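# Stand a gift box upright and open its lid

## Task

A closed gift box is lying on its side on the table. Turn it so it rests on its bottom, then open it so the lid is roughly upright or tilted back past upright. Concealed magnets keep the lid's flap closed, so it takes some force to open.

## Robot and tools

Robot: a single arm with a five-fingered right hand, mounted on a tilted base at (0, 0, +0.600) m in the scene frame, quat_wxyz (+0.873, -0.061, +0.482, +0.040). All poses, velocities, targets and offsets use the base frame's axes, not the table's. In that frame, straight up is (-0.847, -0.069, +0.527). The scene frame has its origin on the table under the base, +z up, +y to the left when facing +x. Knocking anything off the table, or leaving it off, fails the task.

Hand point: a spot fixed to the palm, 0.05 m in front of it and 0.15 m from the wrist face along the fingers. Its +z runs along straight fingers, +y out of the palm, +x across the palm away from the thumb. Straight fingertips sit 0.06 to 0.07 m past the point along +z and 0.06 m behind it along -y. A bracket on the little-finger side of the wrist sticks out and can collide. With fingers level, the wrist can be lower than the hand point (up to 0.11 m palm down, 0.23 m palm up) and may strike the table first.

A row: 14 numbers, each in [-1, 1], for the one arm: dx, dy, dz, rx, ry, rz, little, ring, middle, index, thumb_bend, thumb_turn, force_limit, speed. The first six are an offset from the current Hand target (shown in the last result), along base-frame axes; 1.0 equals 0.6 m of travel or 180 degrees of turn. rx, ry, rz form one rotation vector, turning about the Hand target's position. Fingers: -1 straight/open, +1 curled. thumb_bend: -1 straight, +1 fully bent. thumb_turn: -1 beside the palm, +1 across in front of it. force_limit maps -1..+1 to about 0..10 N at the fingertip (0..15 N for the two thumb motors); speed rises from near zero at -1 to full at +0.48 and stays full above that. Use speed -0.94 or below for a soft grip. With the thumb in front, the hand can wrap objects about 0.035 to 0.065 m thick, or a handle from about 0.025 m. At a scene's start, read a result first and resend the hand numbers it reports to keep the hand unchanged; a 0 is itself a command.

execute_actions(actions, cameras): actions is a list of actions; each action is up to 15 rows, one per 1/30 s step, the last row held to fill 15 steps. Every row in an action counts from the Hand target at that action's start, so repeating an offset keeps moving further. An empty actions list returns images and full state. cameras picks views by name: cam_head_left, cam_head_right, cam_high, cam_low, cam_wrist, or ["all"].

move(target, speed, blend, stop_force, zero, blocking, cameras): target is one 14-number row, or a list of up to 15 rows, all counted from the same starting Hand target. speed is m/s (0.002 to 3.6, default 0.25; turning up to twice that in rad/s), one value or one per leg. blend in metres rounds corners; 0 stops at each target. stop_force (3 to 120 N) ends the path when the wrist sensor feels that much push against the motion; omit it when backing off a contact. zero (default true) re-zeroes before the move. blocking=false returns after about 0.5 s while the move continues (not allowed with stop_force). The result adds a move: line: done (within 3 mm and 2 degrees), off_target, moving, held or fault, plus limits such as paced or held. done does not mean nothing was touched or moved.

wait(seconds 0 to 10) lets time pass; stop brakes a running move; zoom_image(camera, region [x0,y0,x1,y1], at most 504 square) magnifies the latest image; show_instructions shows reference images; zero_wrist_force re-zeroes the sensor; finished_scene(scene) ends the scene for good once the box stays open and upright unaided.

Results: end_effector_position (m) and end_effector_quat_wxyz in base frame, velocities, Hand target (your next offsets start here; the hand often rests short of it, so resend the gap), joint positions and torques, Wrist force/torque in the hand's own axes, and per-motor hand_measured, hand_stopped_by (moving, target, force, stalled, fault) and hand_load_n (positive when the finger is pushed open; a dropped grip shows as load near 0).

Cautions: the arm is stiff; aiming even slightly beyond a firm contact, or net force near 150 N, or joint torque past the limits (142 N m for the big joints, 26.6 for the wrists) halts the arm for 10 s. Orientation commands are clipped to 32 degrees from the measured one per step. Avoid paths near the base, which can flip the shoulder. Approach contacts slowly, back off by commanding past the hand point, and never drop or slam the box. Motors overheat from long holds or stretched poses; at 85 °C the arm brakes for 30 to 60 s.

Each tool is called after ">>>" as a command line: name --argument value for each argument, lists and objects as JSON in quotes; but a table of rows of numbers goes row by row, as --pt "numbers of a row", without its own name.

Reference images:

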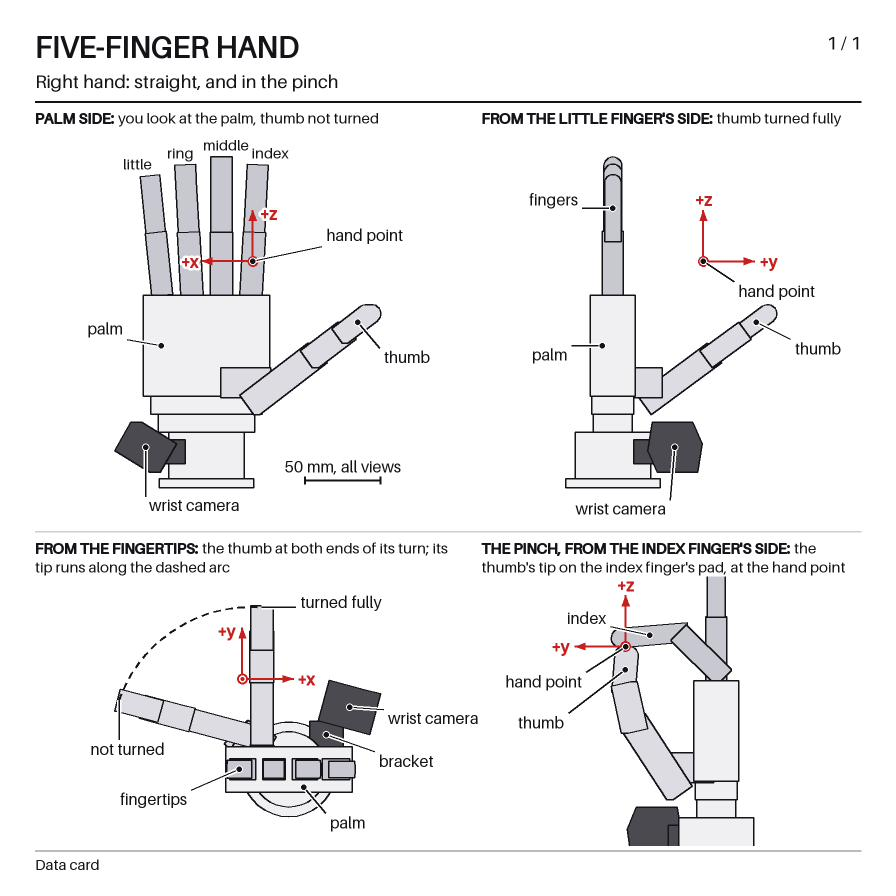

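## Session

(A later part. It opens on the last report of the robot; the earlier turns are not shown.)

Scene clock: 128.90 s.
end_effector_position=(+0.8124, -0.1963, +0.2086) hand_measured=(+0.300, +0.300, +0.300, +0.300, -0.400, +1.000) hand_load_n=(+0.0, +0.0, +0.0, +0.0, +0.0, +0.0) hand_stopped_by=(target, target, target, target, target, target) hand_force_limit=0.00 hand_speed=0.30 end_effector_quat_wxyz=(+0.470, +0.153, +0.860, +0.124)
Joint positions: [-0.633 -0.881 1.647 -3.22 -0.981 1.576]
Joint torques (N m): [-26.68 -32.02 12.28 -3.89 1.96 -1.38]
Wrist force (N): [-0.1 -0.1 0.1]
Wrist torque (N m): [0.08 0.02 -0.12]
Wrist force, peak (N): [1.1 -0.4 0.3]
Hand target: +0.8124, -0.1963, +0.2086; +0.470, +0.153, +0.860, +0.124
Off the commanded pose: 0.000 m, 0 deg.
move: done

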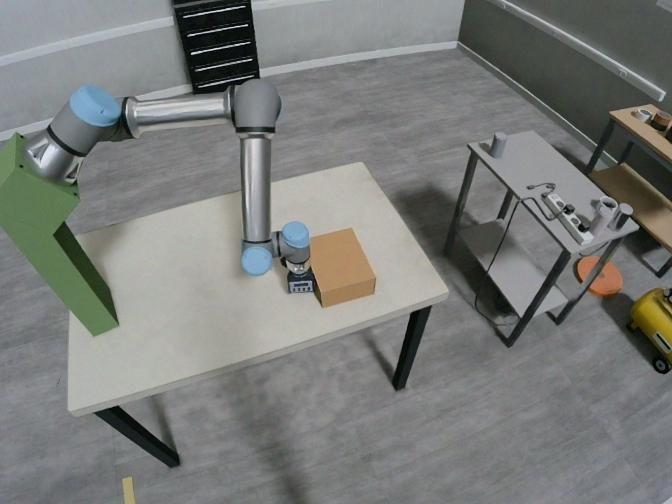

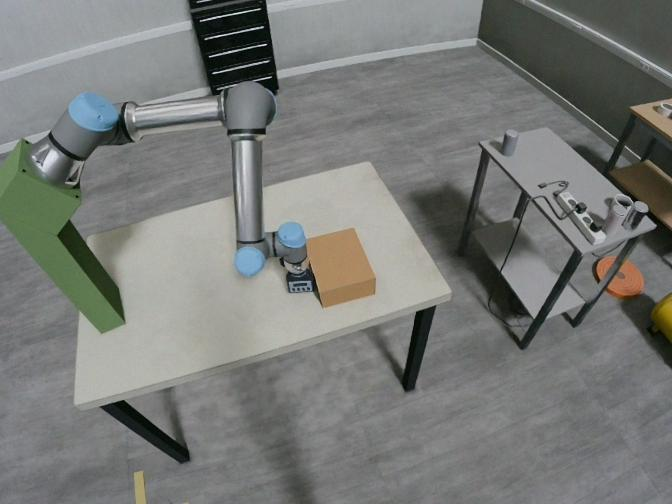

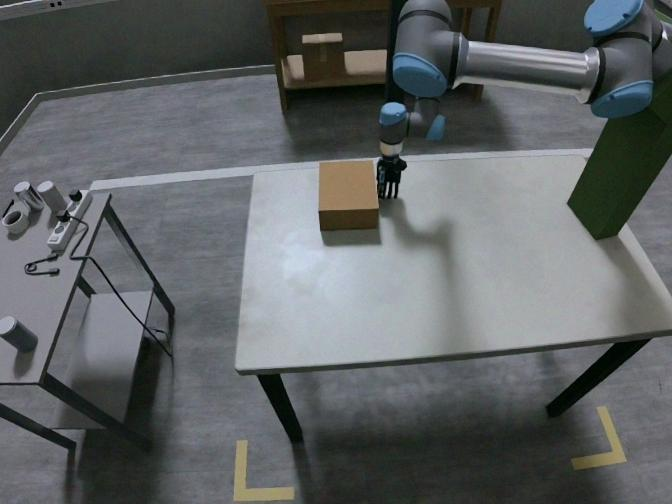

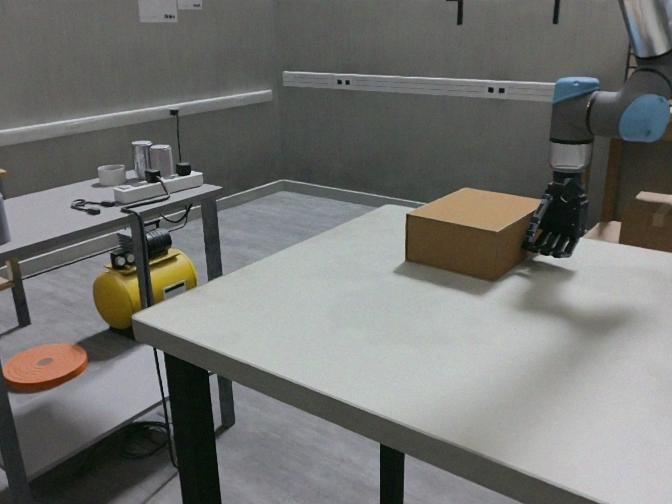

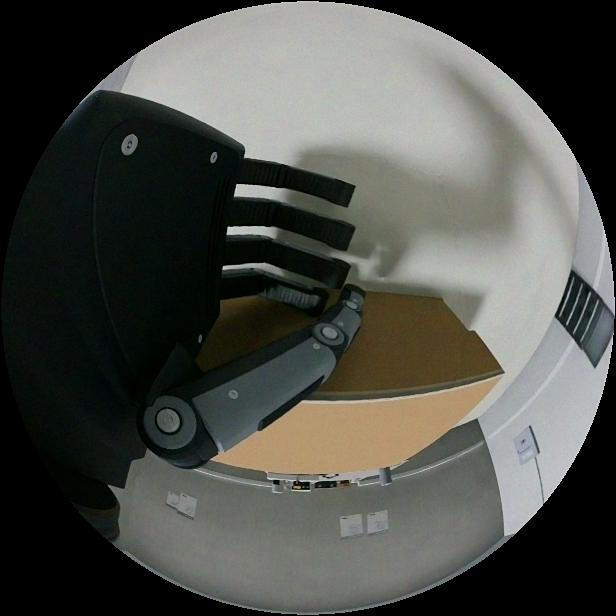

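>>> move --target '[-0.0282,-0.0023,0.0176,0,0,0,0.3,0.3,0.3,0.3,-0.4,1,0,0.3]' --speed 0.02 --stop_force 4 --cameras '["cam_wrist","cam_low"]'

>>> zoom_image --camera "cam_low" --region '[390, 150, 660, 300]'

Scene clock: 131.27 s.
end_effector_position=(+0.7954, -0.1977, +0.2191) hand_measured=(+0.300, +0.300, +0.300, +0.300, -0.400, +1.000) hand_load_n=(+0.0, +0.0, +0.5, +3.0, +0.0, +0.0) hand_stopped_by=(target, target, target, target, target, target) hand_force_limit=0.00 hand_speed=0.30 end_effector_quat_wxyz=(+0.470, +0.153, +0.860, +0.124)
Joint positions: [-0.652 -0.926 1.695 -3.215 -0.967 1.561]
Joint torques (N m): [-5.07 -32.58 -13.98 -3.73 -2.35 1.9]
Wrist force (N): [0.2 -0.1 1.5]
Wrist torque (N m): [0.10 0.05 -0.03]
Wrist force, peak (N): [-0.3 0.2 2.0]
Hand target: +0.7954, -0.1977, +0.2191; +0.470, +0.153, +0.860, +0.124
Off the commanded pose: 0.000 m, 0 deg.
move: done
Images, in order (width x height): cam_low 672x504, cam_wrist 616x616.

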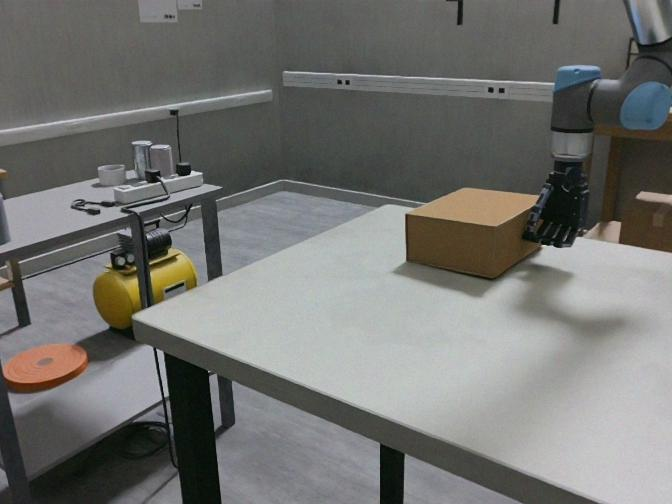

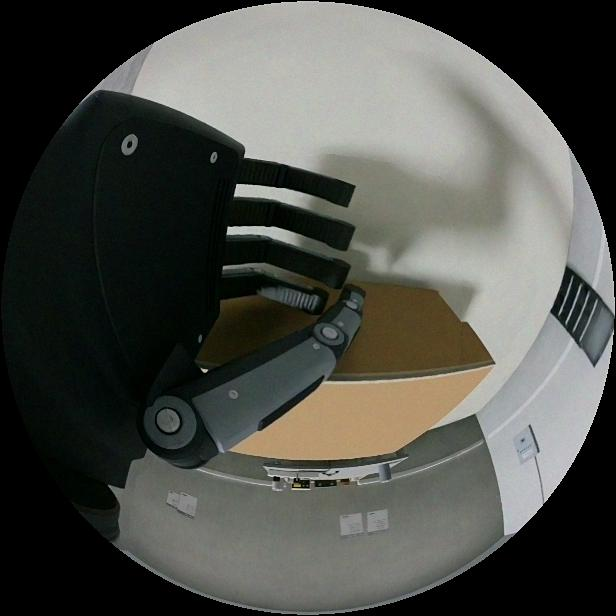

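Scaled by 1.867 from the camera's 672x504 image, which has a finer 960x720 frame.

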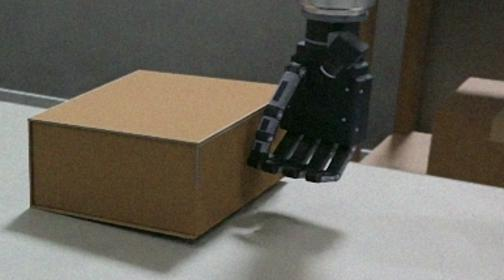

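>>> move --target '[0.0197,0.0016,-0.0123,0,0,0,0.3,0.3,0.3,0.3,-0.4,1,0,0.3]' --speed 0.03

>>> execute_actions --actions '[[[-0.0635,-0.0051,0.0396,0,0,0,0.3,0.3,0.3,0.3,-0.4,1,0,0.3]]]' --cameras '["cam_wrist","cam_low"]'

>>> zoom_image --camera "cam_low" --region '[390, 150, 660, 300]'

Scene clock: 132.43 s.
end_effector_position=(+0.8074, -0.1966, +0.2118) hand_measured=(+0.300, +0.300, +0.300, +0.300, -0.400, +1.000) hand_load_n=(+0.0, +0.0, +0.0, +0.5, -0.5, +0.0) hand_stopped_by=(target, target, target, target, target, target) hand_force_limit=0.00 hand_speed=0.30 end_effector_quat_wxyz=(+0.470, +0.153, +0.860, +0.124) end_effector_velocity=(-0.002, +0.000, +0.000) end_effector_angular_velocity=(+0.002, +0.003, -0.004)
Joint positions: [-0.638 -0.894 1.661 -3.219 -0.977 1.572]
Joint velocities: [-0.001 -0.004 0.006 0 -0.002 0.002]
Joint torques (N m): [-24.69 -50.91 10.15 -2.6 0.59 -0.34]
Wrist force (N): [0.2 -0.1 -0.1]
Wrist torque (N m): [0.11 0.00 -0.10]
Wrist force, peak (N): [0.4 -0.2 1.8]
Hand target: +0.8073, -0.1967, +0.2117; +0.470, +0.153, +0.860, +0.124
Off the commanded pose: 0.000 m, 0 deg.
move: done

Scene clock: 133.13 s.
end_effector_position=(+0.7692, -0.1997, +0.2356) hand_measured=(+0.300, +0.300, +0.300, +0.300, -0.400, +1.000) hand_load_n=(+0.0, +0.0, +0.0, +0.0, +0.0, +0.0) hand_stopped_by=(target, target, target, target, target, target) hand_force_limit=0.00 hand_speed=0.30 end_effector_quat_wxyz=(+0.470, +0.153, +0.860, +0.124)
Joint positions: [-0.682 -0.996 1.765 -3.2 -0.944 1.538]
Joint torques (N m): [-25.57 -44.29 12.36 -1.27 2.21 -1.19]
Wrist force (N): [0.1 -0.2 0.0]
Wrist torque (N m): [0.06 -0.02 -0.12]
Wrist force, peak (N): [5.3 -1.3 10.9]
Hand target: +0.7692, -0.1998, +0.2355; +0.470, +0.153, +0.860, +0.124
Off the commanded pose: 0.000 m, 0 deg.
Images, in order (width x height): cam_low 672x504, cam_wrist 616x616.

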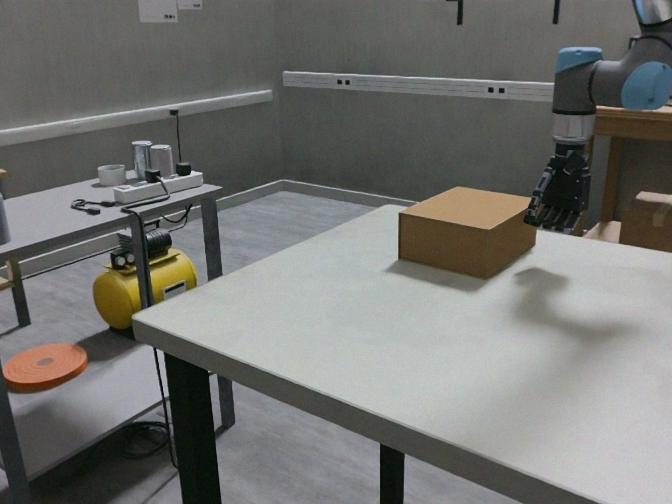

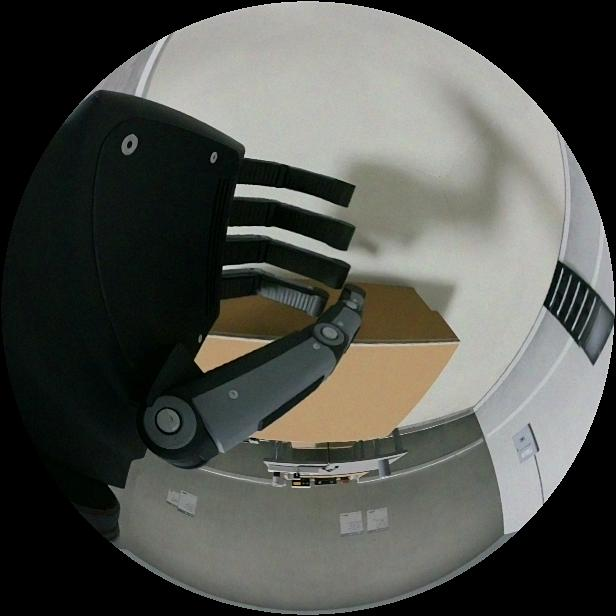

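Scaled by 1.867 from the camera's 672x504 image, which has a finer 960x720 frame.

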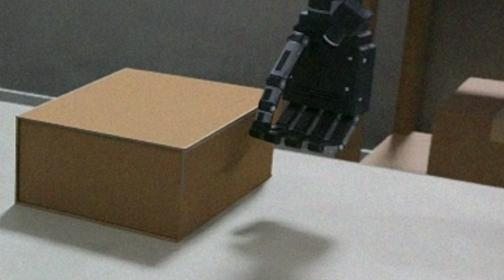

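>>> move --pt "-0.0266 0.0064 -0.0418 0 0 0 0.3 0.3 0.3 0.3 -0.4 1 0 0.3" --pt "0.0454 0.0122 -0.0867 0 0 0 0.3 0.3 0.3 0.3 -0.4 1 0 0.3" --pt "0.0880 0.0019 -0.0198 0 0 0 0.3 0.3 0.3 0.3 -0.4 1 0 0.3" --speed '[0.1,0.1,0.03]' --blend '[0.01,0.005,0]'

>>> move --target '[-0.0198,-0.0016,0.0123,0,0,0,0.3,0.3,0.3,0.3,-0.4,1,0,0.3]' --speed 0.02 --cameras '["cam_wrist","cam_low","cam_high"]'

>>> zoom_image --camera "cam_low" --region '[390, 150, 660, 300]'

Scene clock: 136.43 s.
end_effector_position=(+0.8221, -0.1986, +0.2239) hand_measured=(+0.300, +0.300, +0.300, +0.300, -0.400, +1.000) hand_load_n=(+0.0, +0.5, +0.0, +0.0, +0.0, +0.0) hand_stopped_by=(target, target, target, target, target, target) hand_force_limit=0.00 hand_speed=0.30 end_effector_quat_wxyz=(+0.470, +0.153, +0.860, +0.124) end_effector_velocity=(-0.001, +0.001, -0.002) end_effector_angular_velocity=(+0.000, +0.000, -0.001)
Joint positions: [-0.627 -0.887 1.607 -3.176 -0.986 1.58]
Joint velocities: [0 0.001 0.006 -0.006 -0.001 0]
Joint torques (N m): [-14.12 -41.23 9.78 -3.91 -1.25 1.28]
Wrist force (N): [0.0 -0.1 0.1]
Wrist torque (N m): [0.10 0.00 -0.14]
Wrist force, peak (N): [-1.0 0.7 -0.2]
Hand target: +0.8220, -0.1986, +0.2236; +0.470, +0.153, +0.860, +0.124
Off the commanded pose: 0.000 m, 0 deg.
move: done

Scene clock: 137.40 s.
end_effector_position=(+0.8099, -0.1996, +0.2310) hand_measured=(+0.300, +0.300, +0.300, +0.300, -0.400, +1.000) hand_load_n=(+0.0, +0.0, +0.0, +3.0, -0.5, +0.0) hand_stopped_by=(target, target, target, target, target, target) hand_force_limit=0.00 hand_speed=0.30 end_effector_quat_wxyz=(+0.470, +0.153, +0.860, +0.124)
Joint positions: [-0.64 -0.919 1.641 -3.173 -0.976 1.571]
Joint torques (N m): [-9.41 -33.54 -14.4 -0.87 0.32 -0.43]
Wrist force (N): [-0.2 -0.1 2.0]
Wrist torque (N m): [0.08 0.02 -0.05]
Wrist force, peak (N): [-0.2 -0.1 2.0]
Hand target: +0.8101, -0.1996, +0.2310; +0.470, +0.153, +0.860, +0.124
Off the commanded pose: 0.000 m, 0 deg.
move: done
Images, in order (width x height): cam_high 672x504, cam_low 672x504, cam_wrist 616x616.

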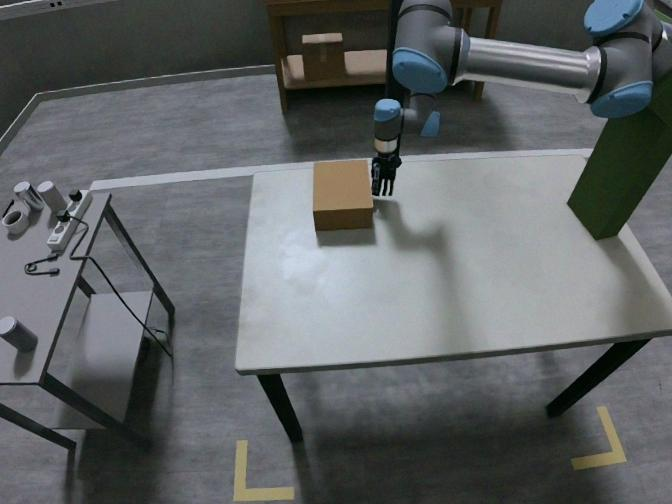

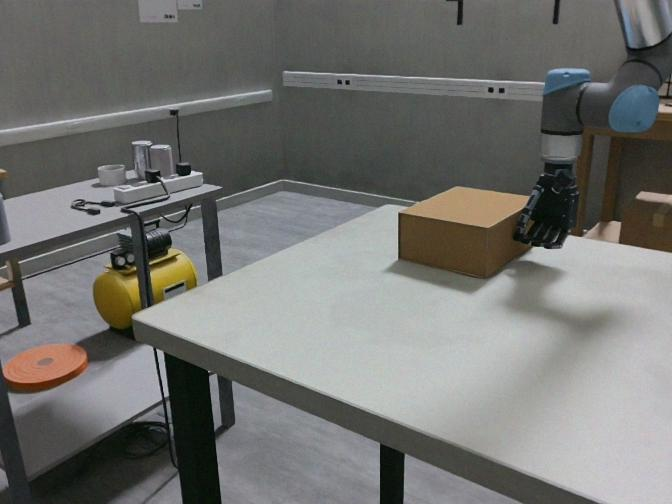

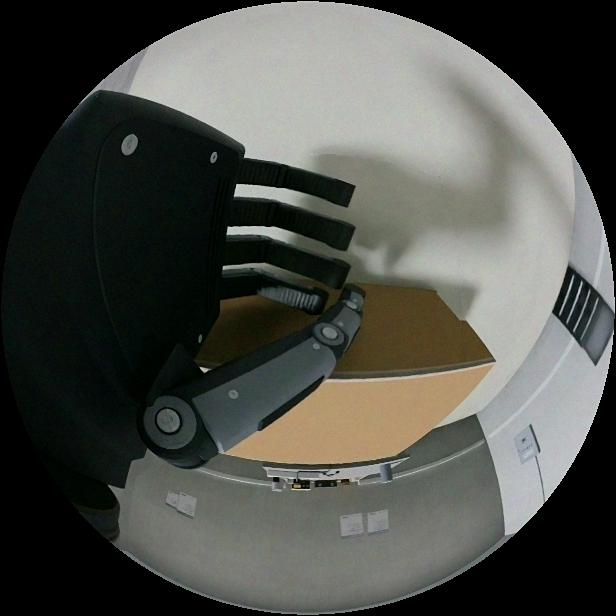

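Scaled by 1.867 from the camera's 672x504 image, which has a finer 960x720 frame.

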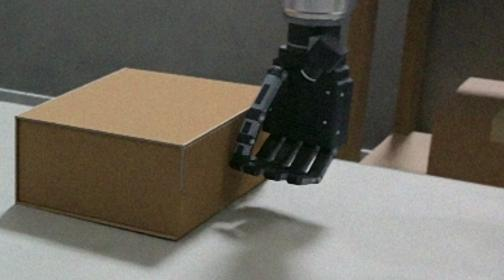

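>>> execute_actions --actions '[[[-0.0413,-0.0105,0.0745,0,0,0,0.3,0.3,0.3,0.3,-0.4,1,0,0.3]]]' --cameras '["cam_wrist","cam_low"]'

>>> zoom_image --camera "cam_low" --region '[390, 150, 660, 300]'

Scene clock: 138.43 s.
end_effector_position=(+0.7854, -0.2058, +0.2758) hand_measured=(+0.300, +0.300, +0.300, +0.300, -0.400, +1.000) hand_load_n=(+0.0, +0.0, +0.0, +0.0, +0.0, +0.0) hand_stopped_by=(target, target, target, target, target, target) hand_force_limit=0.00 hand_speed=0.30 end_effector_quat_wxyz=(+0.470, +0.153, +0.860, +0.124)
Joint positions: [-0.673 -1.026 1.683 -3.093 -0.951 1.545]
Joint torques (N m): [-25.87 -41.49 5.53 -0.16 1.94 0.85]
Wrist force (N): [0.3 0.5 -0.1]
Wrist torque (N m): [0.16 -0.04 -0.07]
Wrist force, peak (N): [8.9 -1.6 12.2]
Hand target: +0.7853, -0.2059, +0.2757; +0.470, +0.153, +0.860, +0.124
Off the commanded pose: 0.000 m, 0 deg.
Images, in order (width x height): cam_low 672x504, cam_wrist 616x616.

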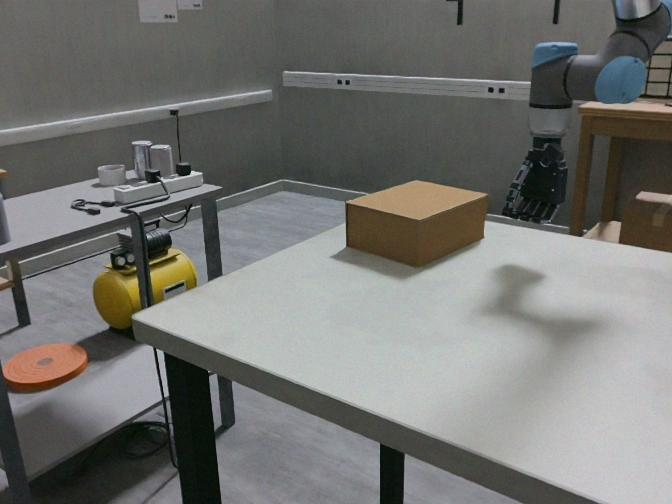

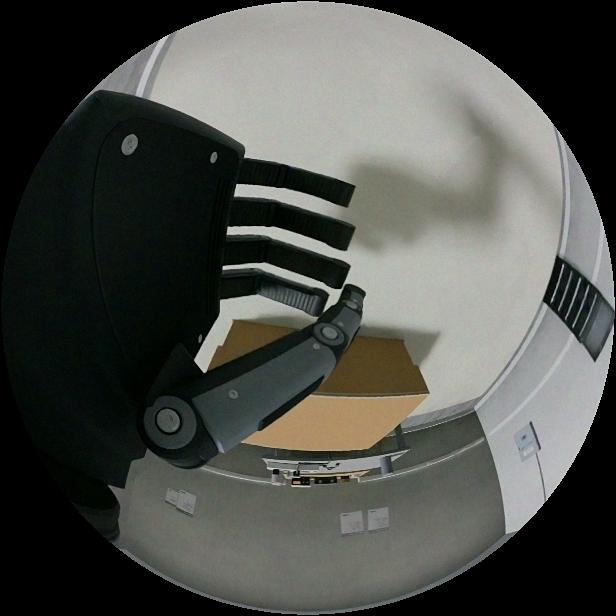

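Scaled by 1.867 from the camera's 672x504 image, which has a finer 960x720 frame.

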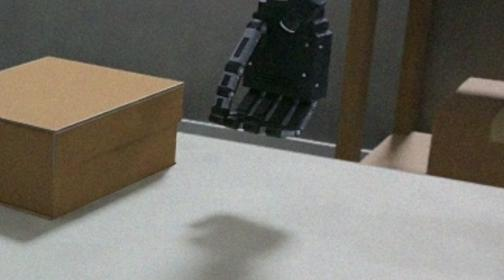

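>>> wait --seconds 0.1 --cameras '["all"]'

>>> zoom_image --camera "cam_low" --region '[330, 160, 510, 280]'

>>> zoom_image --camera "cam_wrist" --region '[190, 270, 470, 470]'

Scene clock: 138.83 s.
end_effector_position=(+0.7853, -0.2059, +0.2757) hand_measured=(+0.300, +0.300, +0.300, +0.300, -0.400, +1.000) hand_load_n=(+0.0, +0.0, +0.0, +0.0, +0.0, +0.0) hand_stopped_by=(target, target, target, target, target, target) hand_force_limit=0.00 hand_speed=0.30 end_effector_quat_wxyz=(+0.470, +0.153, +0.860, +0.124)
Joint positions: [-0.673 -1.026 1.683 -3.093 -0.951 1.545]
Joint torques (N m): [-25.45 -36.74 9.88 -0.15 2.26 -0.96]
Wrist force (N): [0.3 0.6 -0.1]
Wrist torque (N m): [0.15 -0.04 -0.07]
Wrist force, peak (N): [0.6 0.6 -0.3]
Hand target: +0.7853, -0.2059, +0.2757; +0.470, +0.153, +0.860, +0.124
Off the commanded pose: 0.000 m, 0 deg.
wait: 0.10 s; at rest from the start

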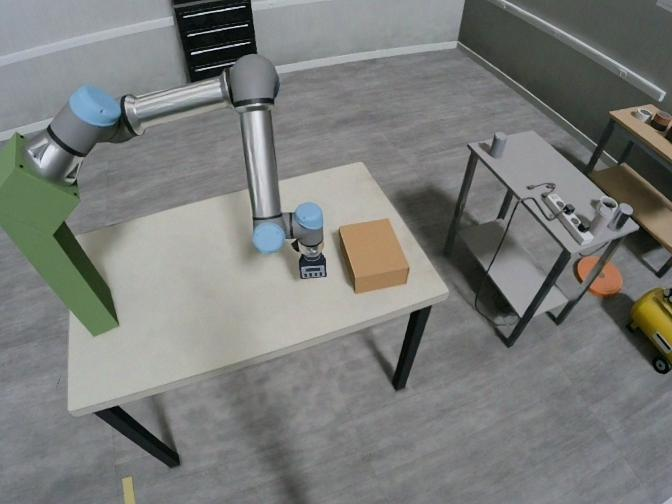

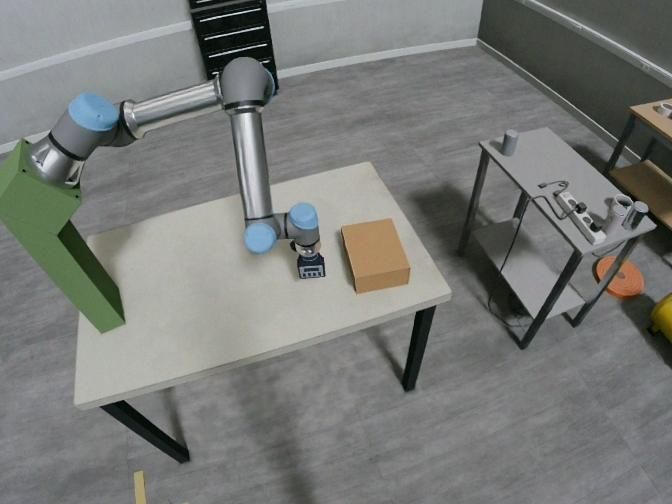

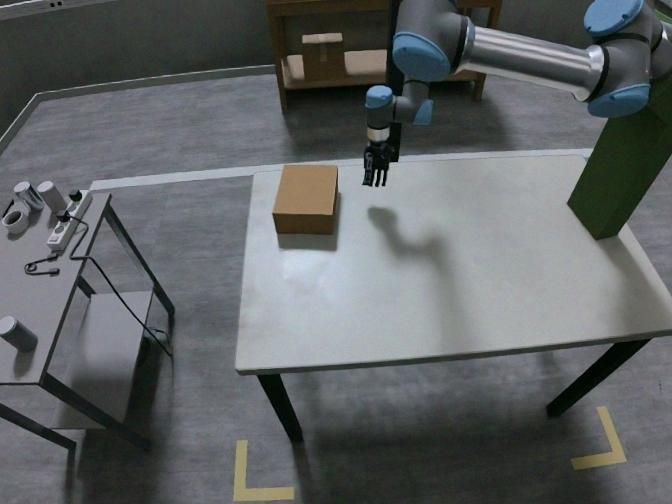

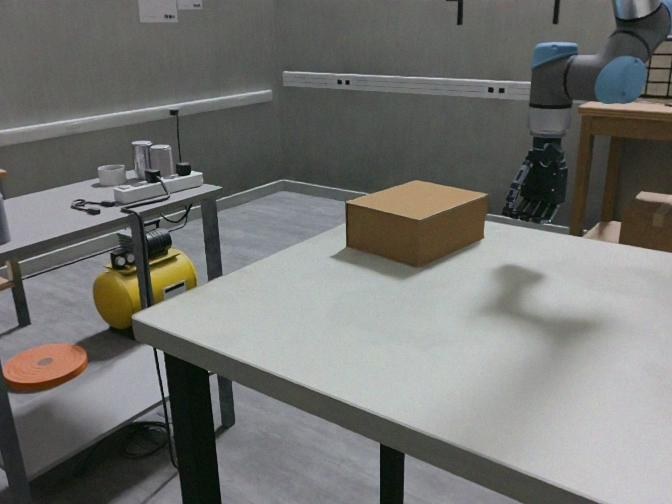

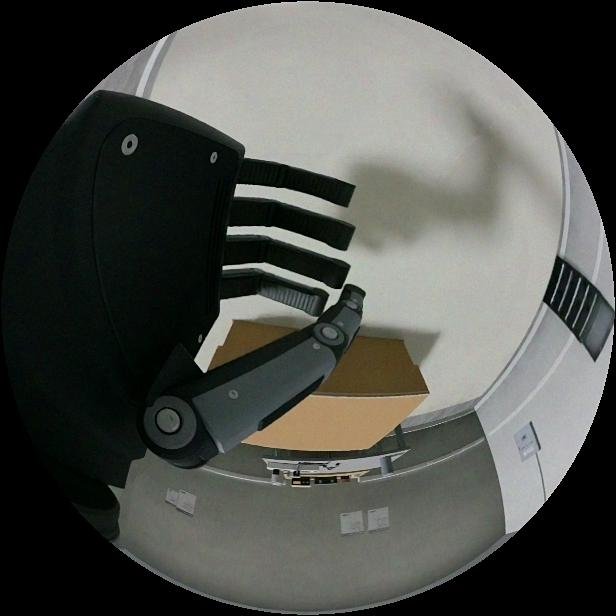

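Scaled by 2.800 from the camera's 672x504 image, which has a finer 960x720 frame.

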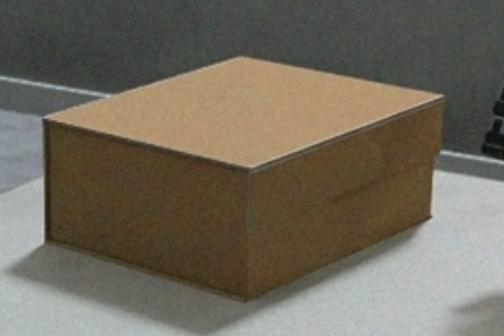

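Scaled by 1.800 from the camera's 616x616 image, which has a finer 880x880 frame.

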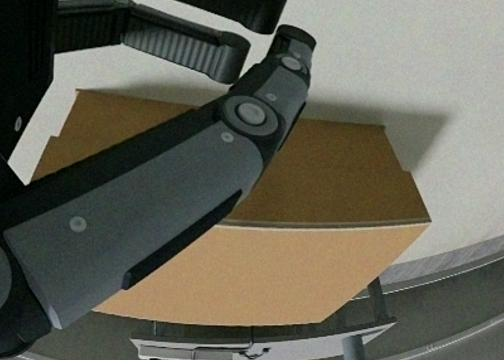

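>>> move --pt "-0.1411 -0.0113 0.088 0 0 0 0.3 0.3 0.3 0.3 -0.4 1 0 0.3" --pt "-0.1959 0.0348 0.1798 -0.6006 -0.2111 0.0178 -1 -1 -1 -1 -0.4 1 0 0.3" --pt "-0.1959 0.0348 0.1798 -0.6006 -0.2111 0.0178 -1 -1 -1 -1 -1 -1 0 0.3" --speed 0.4 --blend '[0.03,0,0]' --cameras '["all"]'

Scene clock: 145.83 s.
end_effector_position=(+0.6678, -0.1850, +0.3836) hand_measured=(-1.000, -1.000, -1.000, -1.000, -1.000, -1.000) hand_load_n=(+0.0, +0.0, -0.5, +0.0, +0.0, +0.0) hand_stopped_by=(target, target, target, target, target, target) hand_force_limit=0.00 hand_speed=0.30 end_effector_quat_wxyz=(+0.613, -0.345, +0.435, -0.562)
Joint positions: [-0.756 -1.042 1.835 -4.426 -0.948 0.461]
Joint torques (N m): [-4.65 -46.21 7.84 -1.61 1.37 -1.74]
Wrist force (N): [0.9 1.4 -0.5]
Wrist torque (N m): [0.21 -0.09 -0.07]
Wrist force, peak (N): [0.8 0.3 -2.4]
Hand target: +0.6678, -0.1850, +0.3836; +0.613, -0.345, +0.435, -0.562
Off the commanded pose: 0.000 m, 0 deg.
move: done

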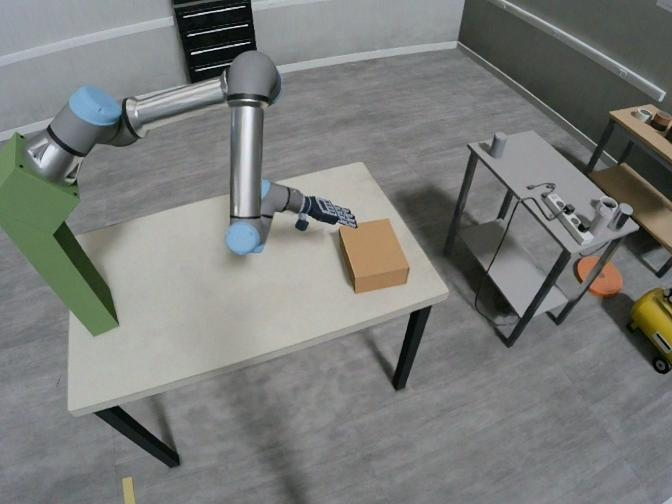

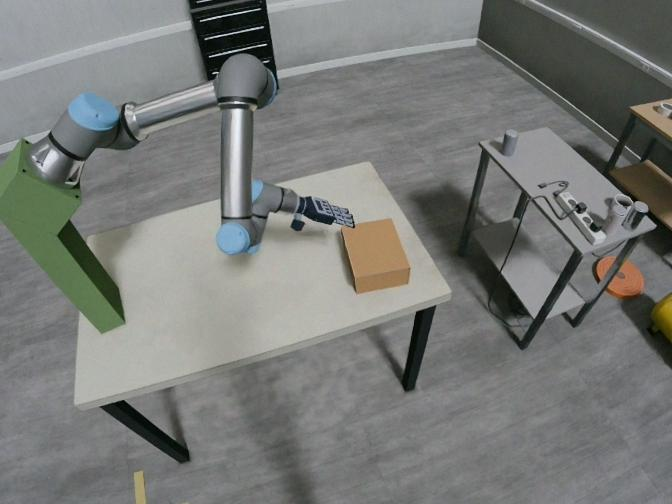

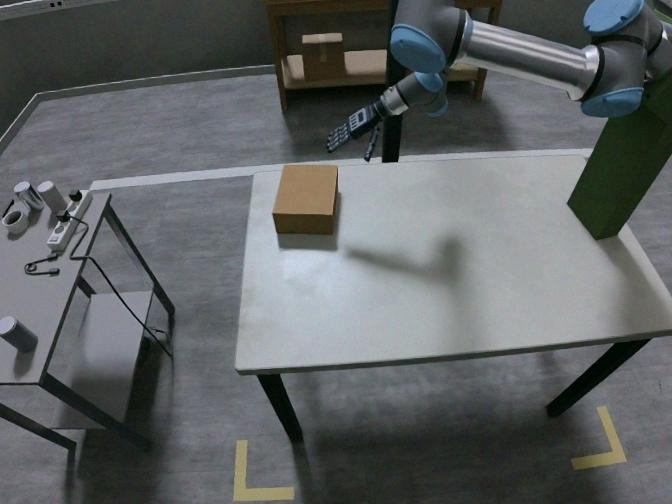

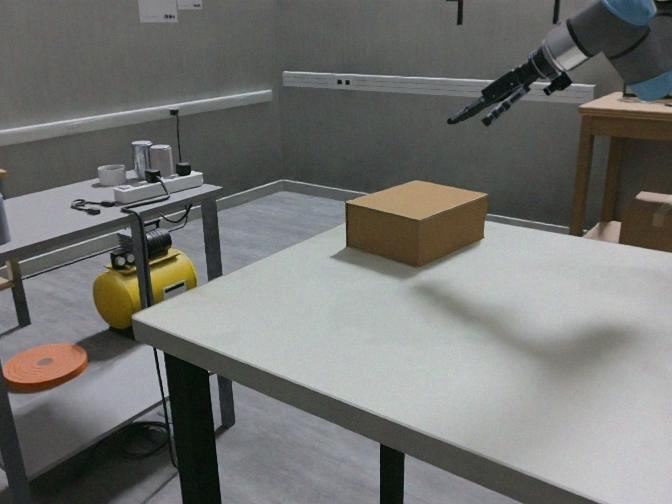

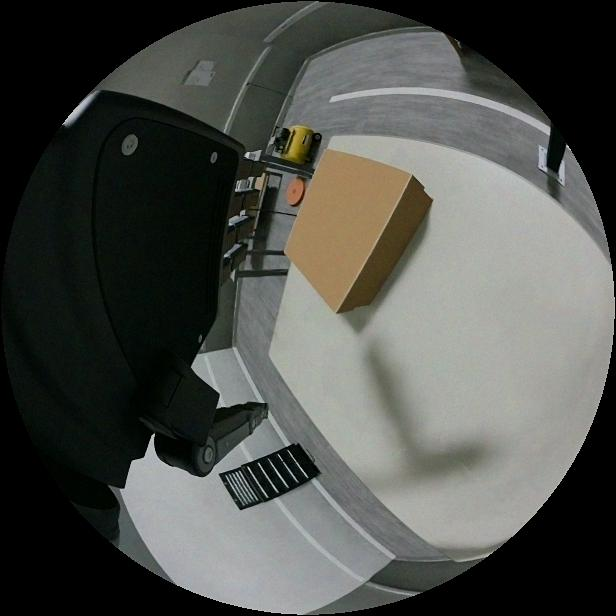

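>>> move --target '[0.2408,0.0460,0.0133,0,0,0,-1,-1,-1,-1,-1,-1,0,0.3]' --speed 0.2

>>> move --target '[0.0847,0.0068,-0.0528,0,0,0,-1,-1,-1,-1,-1,-1,0,0.3]' --speed 0.02 --stop_force 5 --cameras '["all"]'

>>> zoom_image --camera "cam_low" --region '[330, 110, 600, 280]'

Scene clock: 148.17 s.
end_effector_position=(+0.8121, -0.1574, +0.3915) hand_measured=(-1.000, -1.000, -1.000, -1.000, -1.000, -1.000) hand_load_n=(+0.0, +0.0, +0.0, +0.0, +0.0, +0.0) hand_stopped_by=(target, target, target, target, target, target) hand_force_limit=0.00 hand_speed=0.30 end_effector_quat_wxyz=(+0.613, -0.345, +0.435, -0.562)
Joint positions: [-0.54 -0.827 1.422 -4.171 -1.141 0.349]
Joint torques (N m): [-7.83 -38.09 -16.14 -0.38 -0.29 2.71]
Wrist force (N): [1.4 1.9 -0.6]
Wrist torque (N m): [0.27 -0.17 0.01]
Wrist force, peak (N): [0.9 2.6 1.0]
Hand target: +0.8122, -0.1574, +0.3916; +0.613, -0.345, +0.435, -0.562
Off the commanded pose: 0.000 m, 0 deg.
move: done

Scene clock: 151.17 s.
end_effector_position=(+0.8453, -0.1547, +0.3709) hand_measured=(-1.000, -1.000, -1.000, -1.000, -1.000, -1.000) hand_load_n=(-0.5, +0.0, +0.5, +0.0, +0.5, -0.5) hand_stopped_by=(target, target, target, target, target, target) hand_force_limit=0.00 hand_speed=0.30 end_effector_quat_wxyz=(+0.613, -0.345, +0.435, -0.562)
Joint positions: [-0.508 -0.737 1.313 -4.146 -1.171 0.334]
Joint torques (N m): [-23.68 -35.52 -0.16 -3 1.66 2.16]
Wrist force (N): [0.3 -1.8 -2.0]
Wrist torque (N m): [0.51 0.00 -0.04]
Wrist force, peak (N): [1.5 -8.6 -9.4]
Hand target: +0.8453, -0.1547, +0.3709; +0.613, -0.345, +0.435, -0.562 (not the last commanded pose)
Off the commanded pose: 0.021 m, 0 deg.
move: contact

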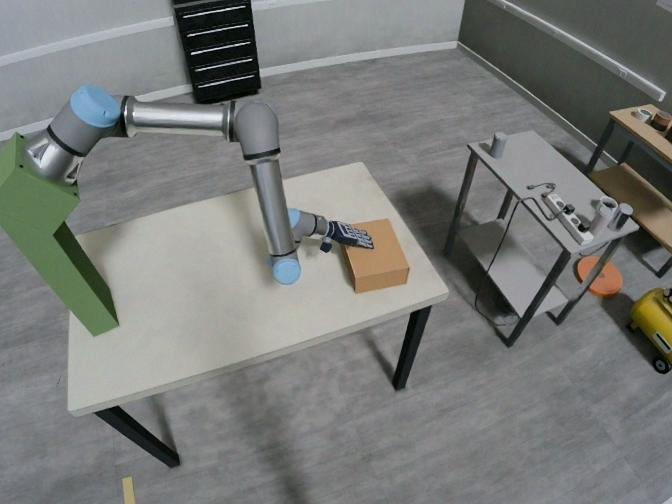

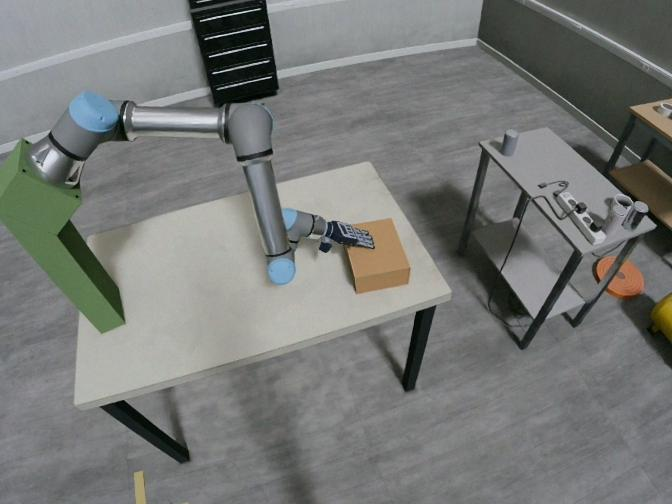

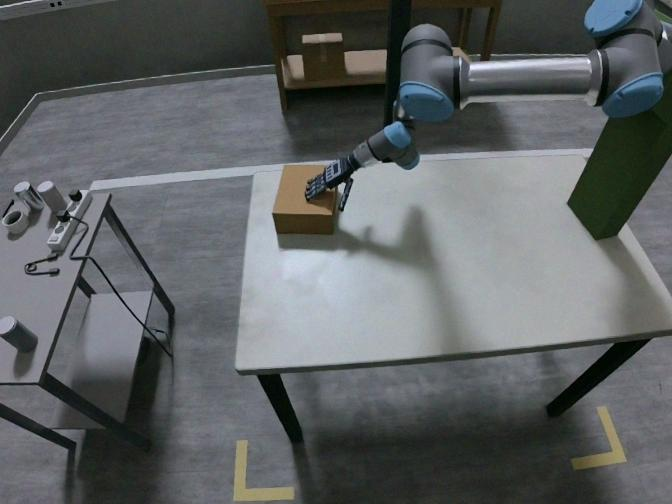

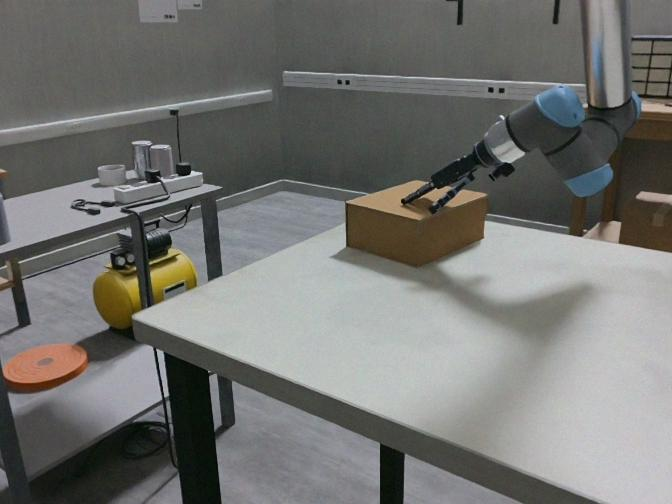

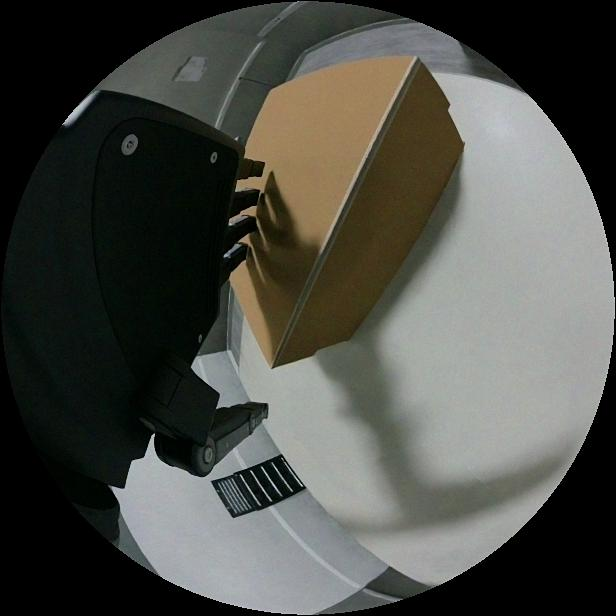

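Scaled by 1.867 from the camera's 672x504 image, which has a finer 960x720 frame.

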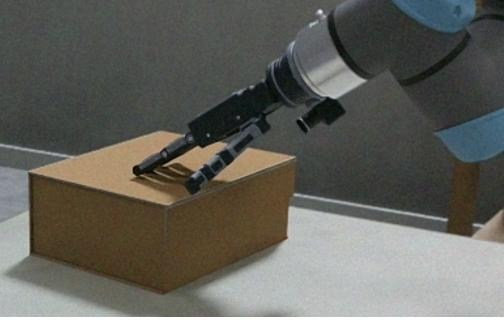

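>>> move --target '[0.0010,0.0001,-0.0006,0,0,0,-1,-1,-1,-1,-1,-1,0,0.3]' --speed 0.005

>>> move --target '[-0.0443,0.0107,-0.0697,0,0,0,-1,-1,-1,-1,-1,-1,0,0.3]' --speed 0.04 --cameras '["cam_low","cam_high"]'

Scene clock: 152.10 s.
end_effector_position=(+0.8459, -0.1547, +0.3706) hand_measured=(-1.000, -1.000, -1.000, -1.000, -1.000, -1.000) hand_load_n=(+0.0, -0.5, +2.0, +0.0, -0.5, +0.0) hand_stopped_by=(target, target, target, target, target, target) hand_force_limit=0.00 hand_speed=0.30 end_effector_quat_wxyz=(+0.613, -0.345, +0.435, -0.562)
Joint positions: [-0.507 -0.736 1.31 -4.146 -1.171 0.334]
Joint torques (N m): [0.02 -30.7 -11.17 3.19 -1.77 -2.39]
Wrist force (N): [0.5 -8.6 -10.2]
Wrist torque (N m): [1.24 0.17 -0.18]
Wrist force, peak (N): [0.5 -8.8 -10.3]
Hand target: +0.8459, -0.1547, +0.3706; +0.613, -0.345, +0.435, -0.562
Off the commanded pose: 0.000 m, 0 deg.
move: done

Scene clock: 153.63 s.
end_effector_position=(+0.8193, -0.1483, +0.3285) hand_measured=(-1.000, -1.000, -1.000, -1.000, -1.000, -1.000) hand_load_n=(+0.0, -0.5, +2.0, +0.0, +0.0, +0.0) hand_stopped_by=(target, target, target, target, target, target) hand_force_limit=0.00 hand_speed=0.30 end_effector_quat_wxyz=(+0.613, -0.345, +0.435, -0.562)
Joint positions: [-0.52 -0.729 1.431 -4.274 -1.16 0.34]
Joint torques (N m): [-10.85 -39.47 -12.49 3.57 1.11 1.84]
Wrist force (N): [0.0 -8.4 -10.4]
Wrist torque (N m): [1.24 0.07 -0.32]
Wrist force, peak (N): [0.5 -8.7 -10.6]
Hand target: +0.8193, -0.1483, +0.3288; +0.613, -0.345, +0.435, -0.562
Off the commanded pose: 0.000 m, 0 deg.
move: done
Images, in order (width x height): cam_high 672x504, cam_low 672x504.

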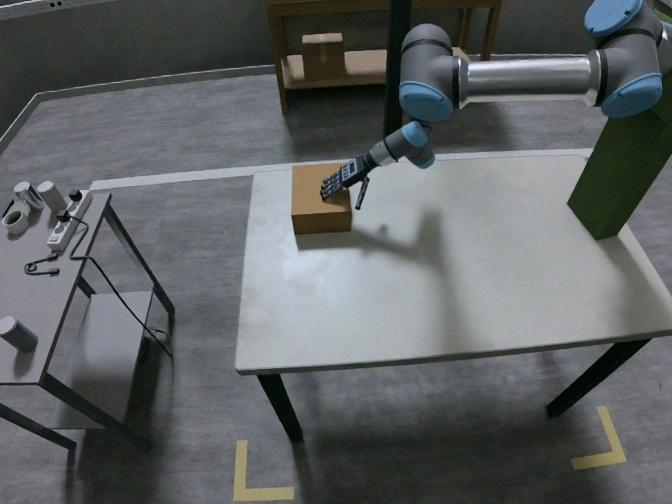

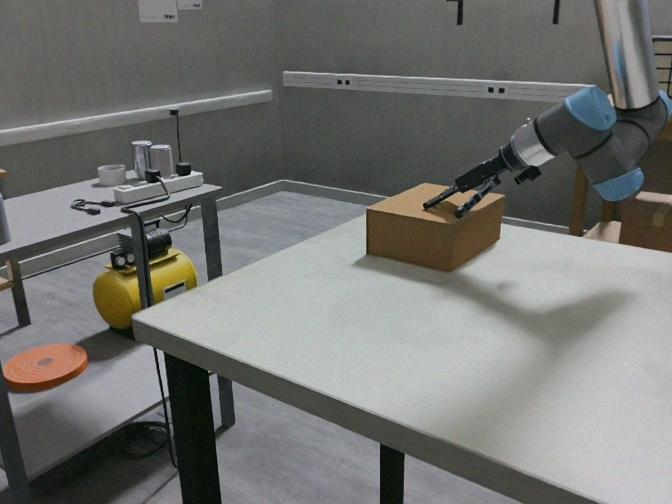

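>>> move --target '[-0.1508,0.0364,-0.2371,0,0,0,-1,-1,-1,-1,-1,-1,0,0.3]' --speed 0.08 --cameras '["cam_low","cam_high","cam_head_left","cam_wrist"]'

Scene clock: 162.53 s.
end_effector_position=(+0.7288, -0.1265, +0.1864) hand_measured=(-1.000, -1.000, -1.000, -1.000, -1.000, -1.000) hand_load_n=(+0.5, +0.0, +0.5, -0.5, +0.0, -0.5) hand_stopped_by=(target, target, target, target, target, target) hand_force_limit=0.00 hand_speed=0.30 end_effector_quat_wxyz=(+0.613, -0.345, +0.435, -0.562)
Joint positions: [-0.574 -0.603 1.721 -4.701 -1.111 0.365]
Joint torques (N m): [-1.05 -37.84 -6.08 -0.77 -2.49 -0.29]
Wrist force (N): [1.6 -2.2 -5.7]
Wrist torque (N m): [0.72 -0.03 -0.07]
Wrist force, peak (N): [0.1 -8.7 -10.5]
Hand target: +0.7289, -0.1264, +0.1865; +0.613, -0.345, +0.435, -0.562
Off the commanded pose: 0.000 m, 0 deg.
move: done
Images, in order (width x height): cam_head_left 672x504, cam_high 672x504, cam_low 672x504, cam_wrist 616x616.

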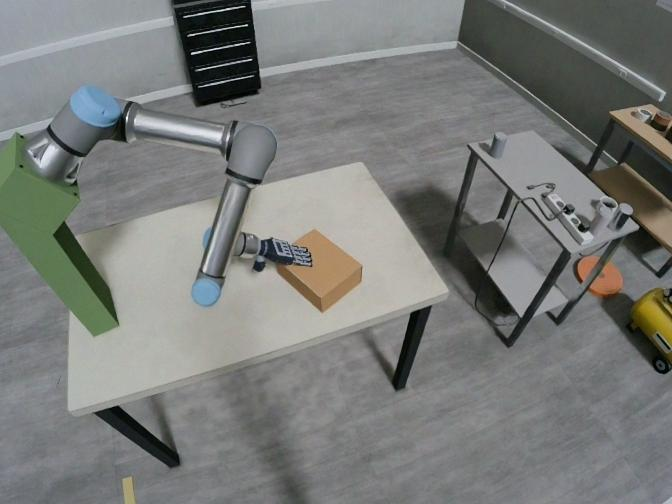

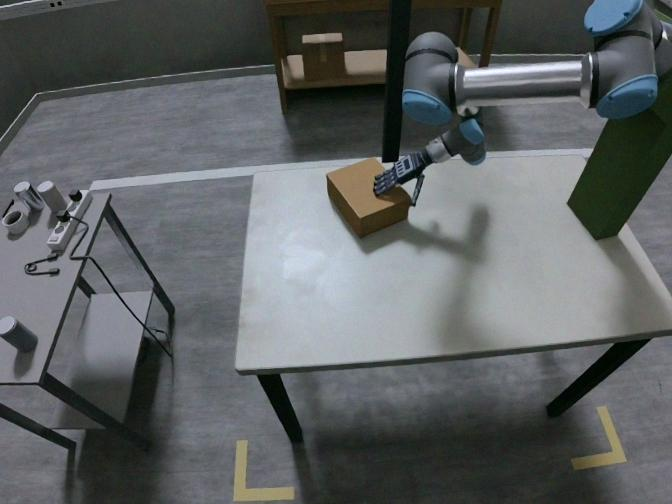

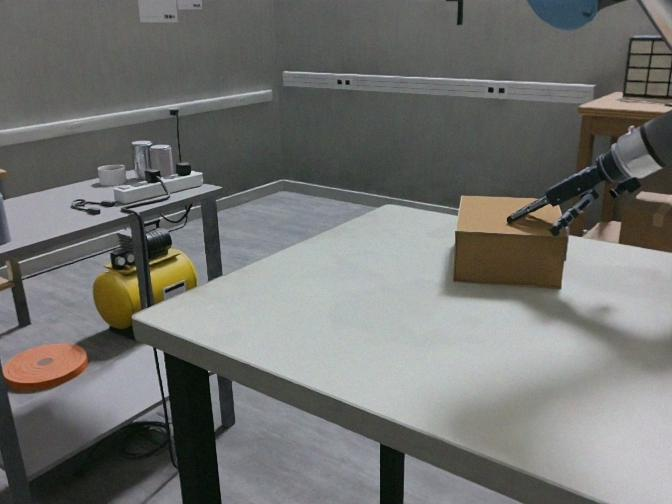

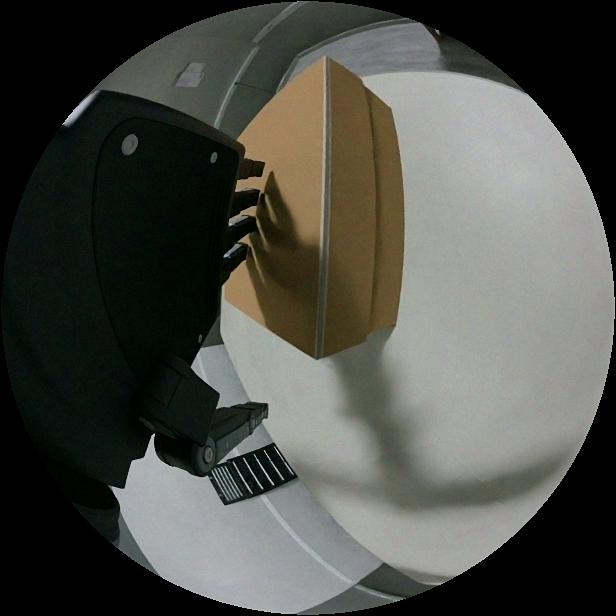

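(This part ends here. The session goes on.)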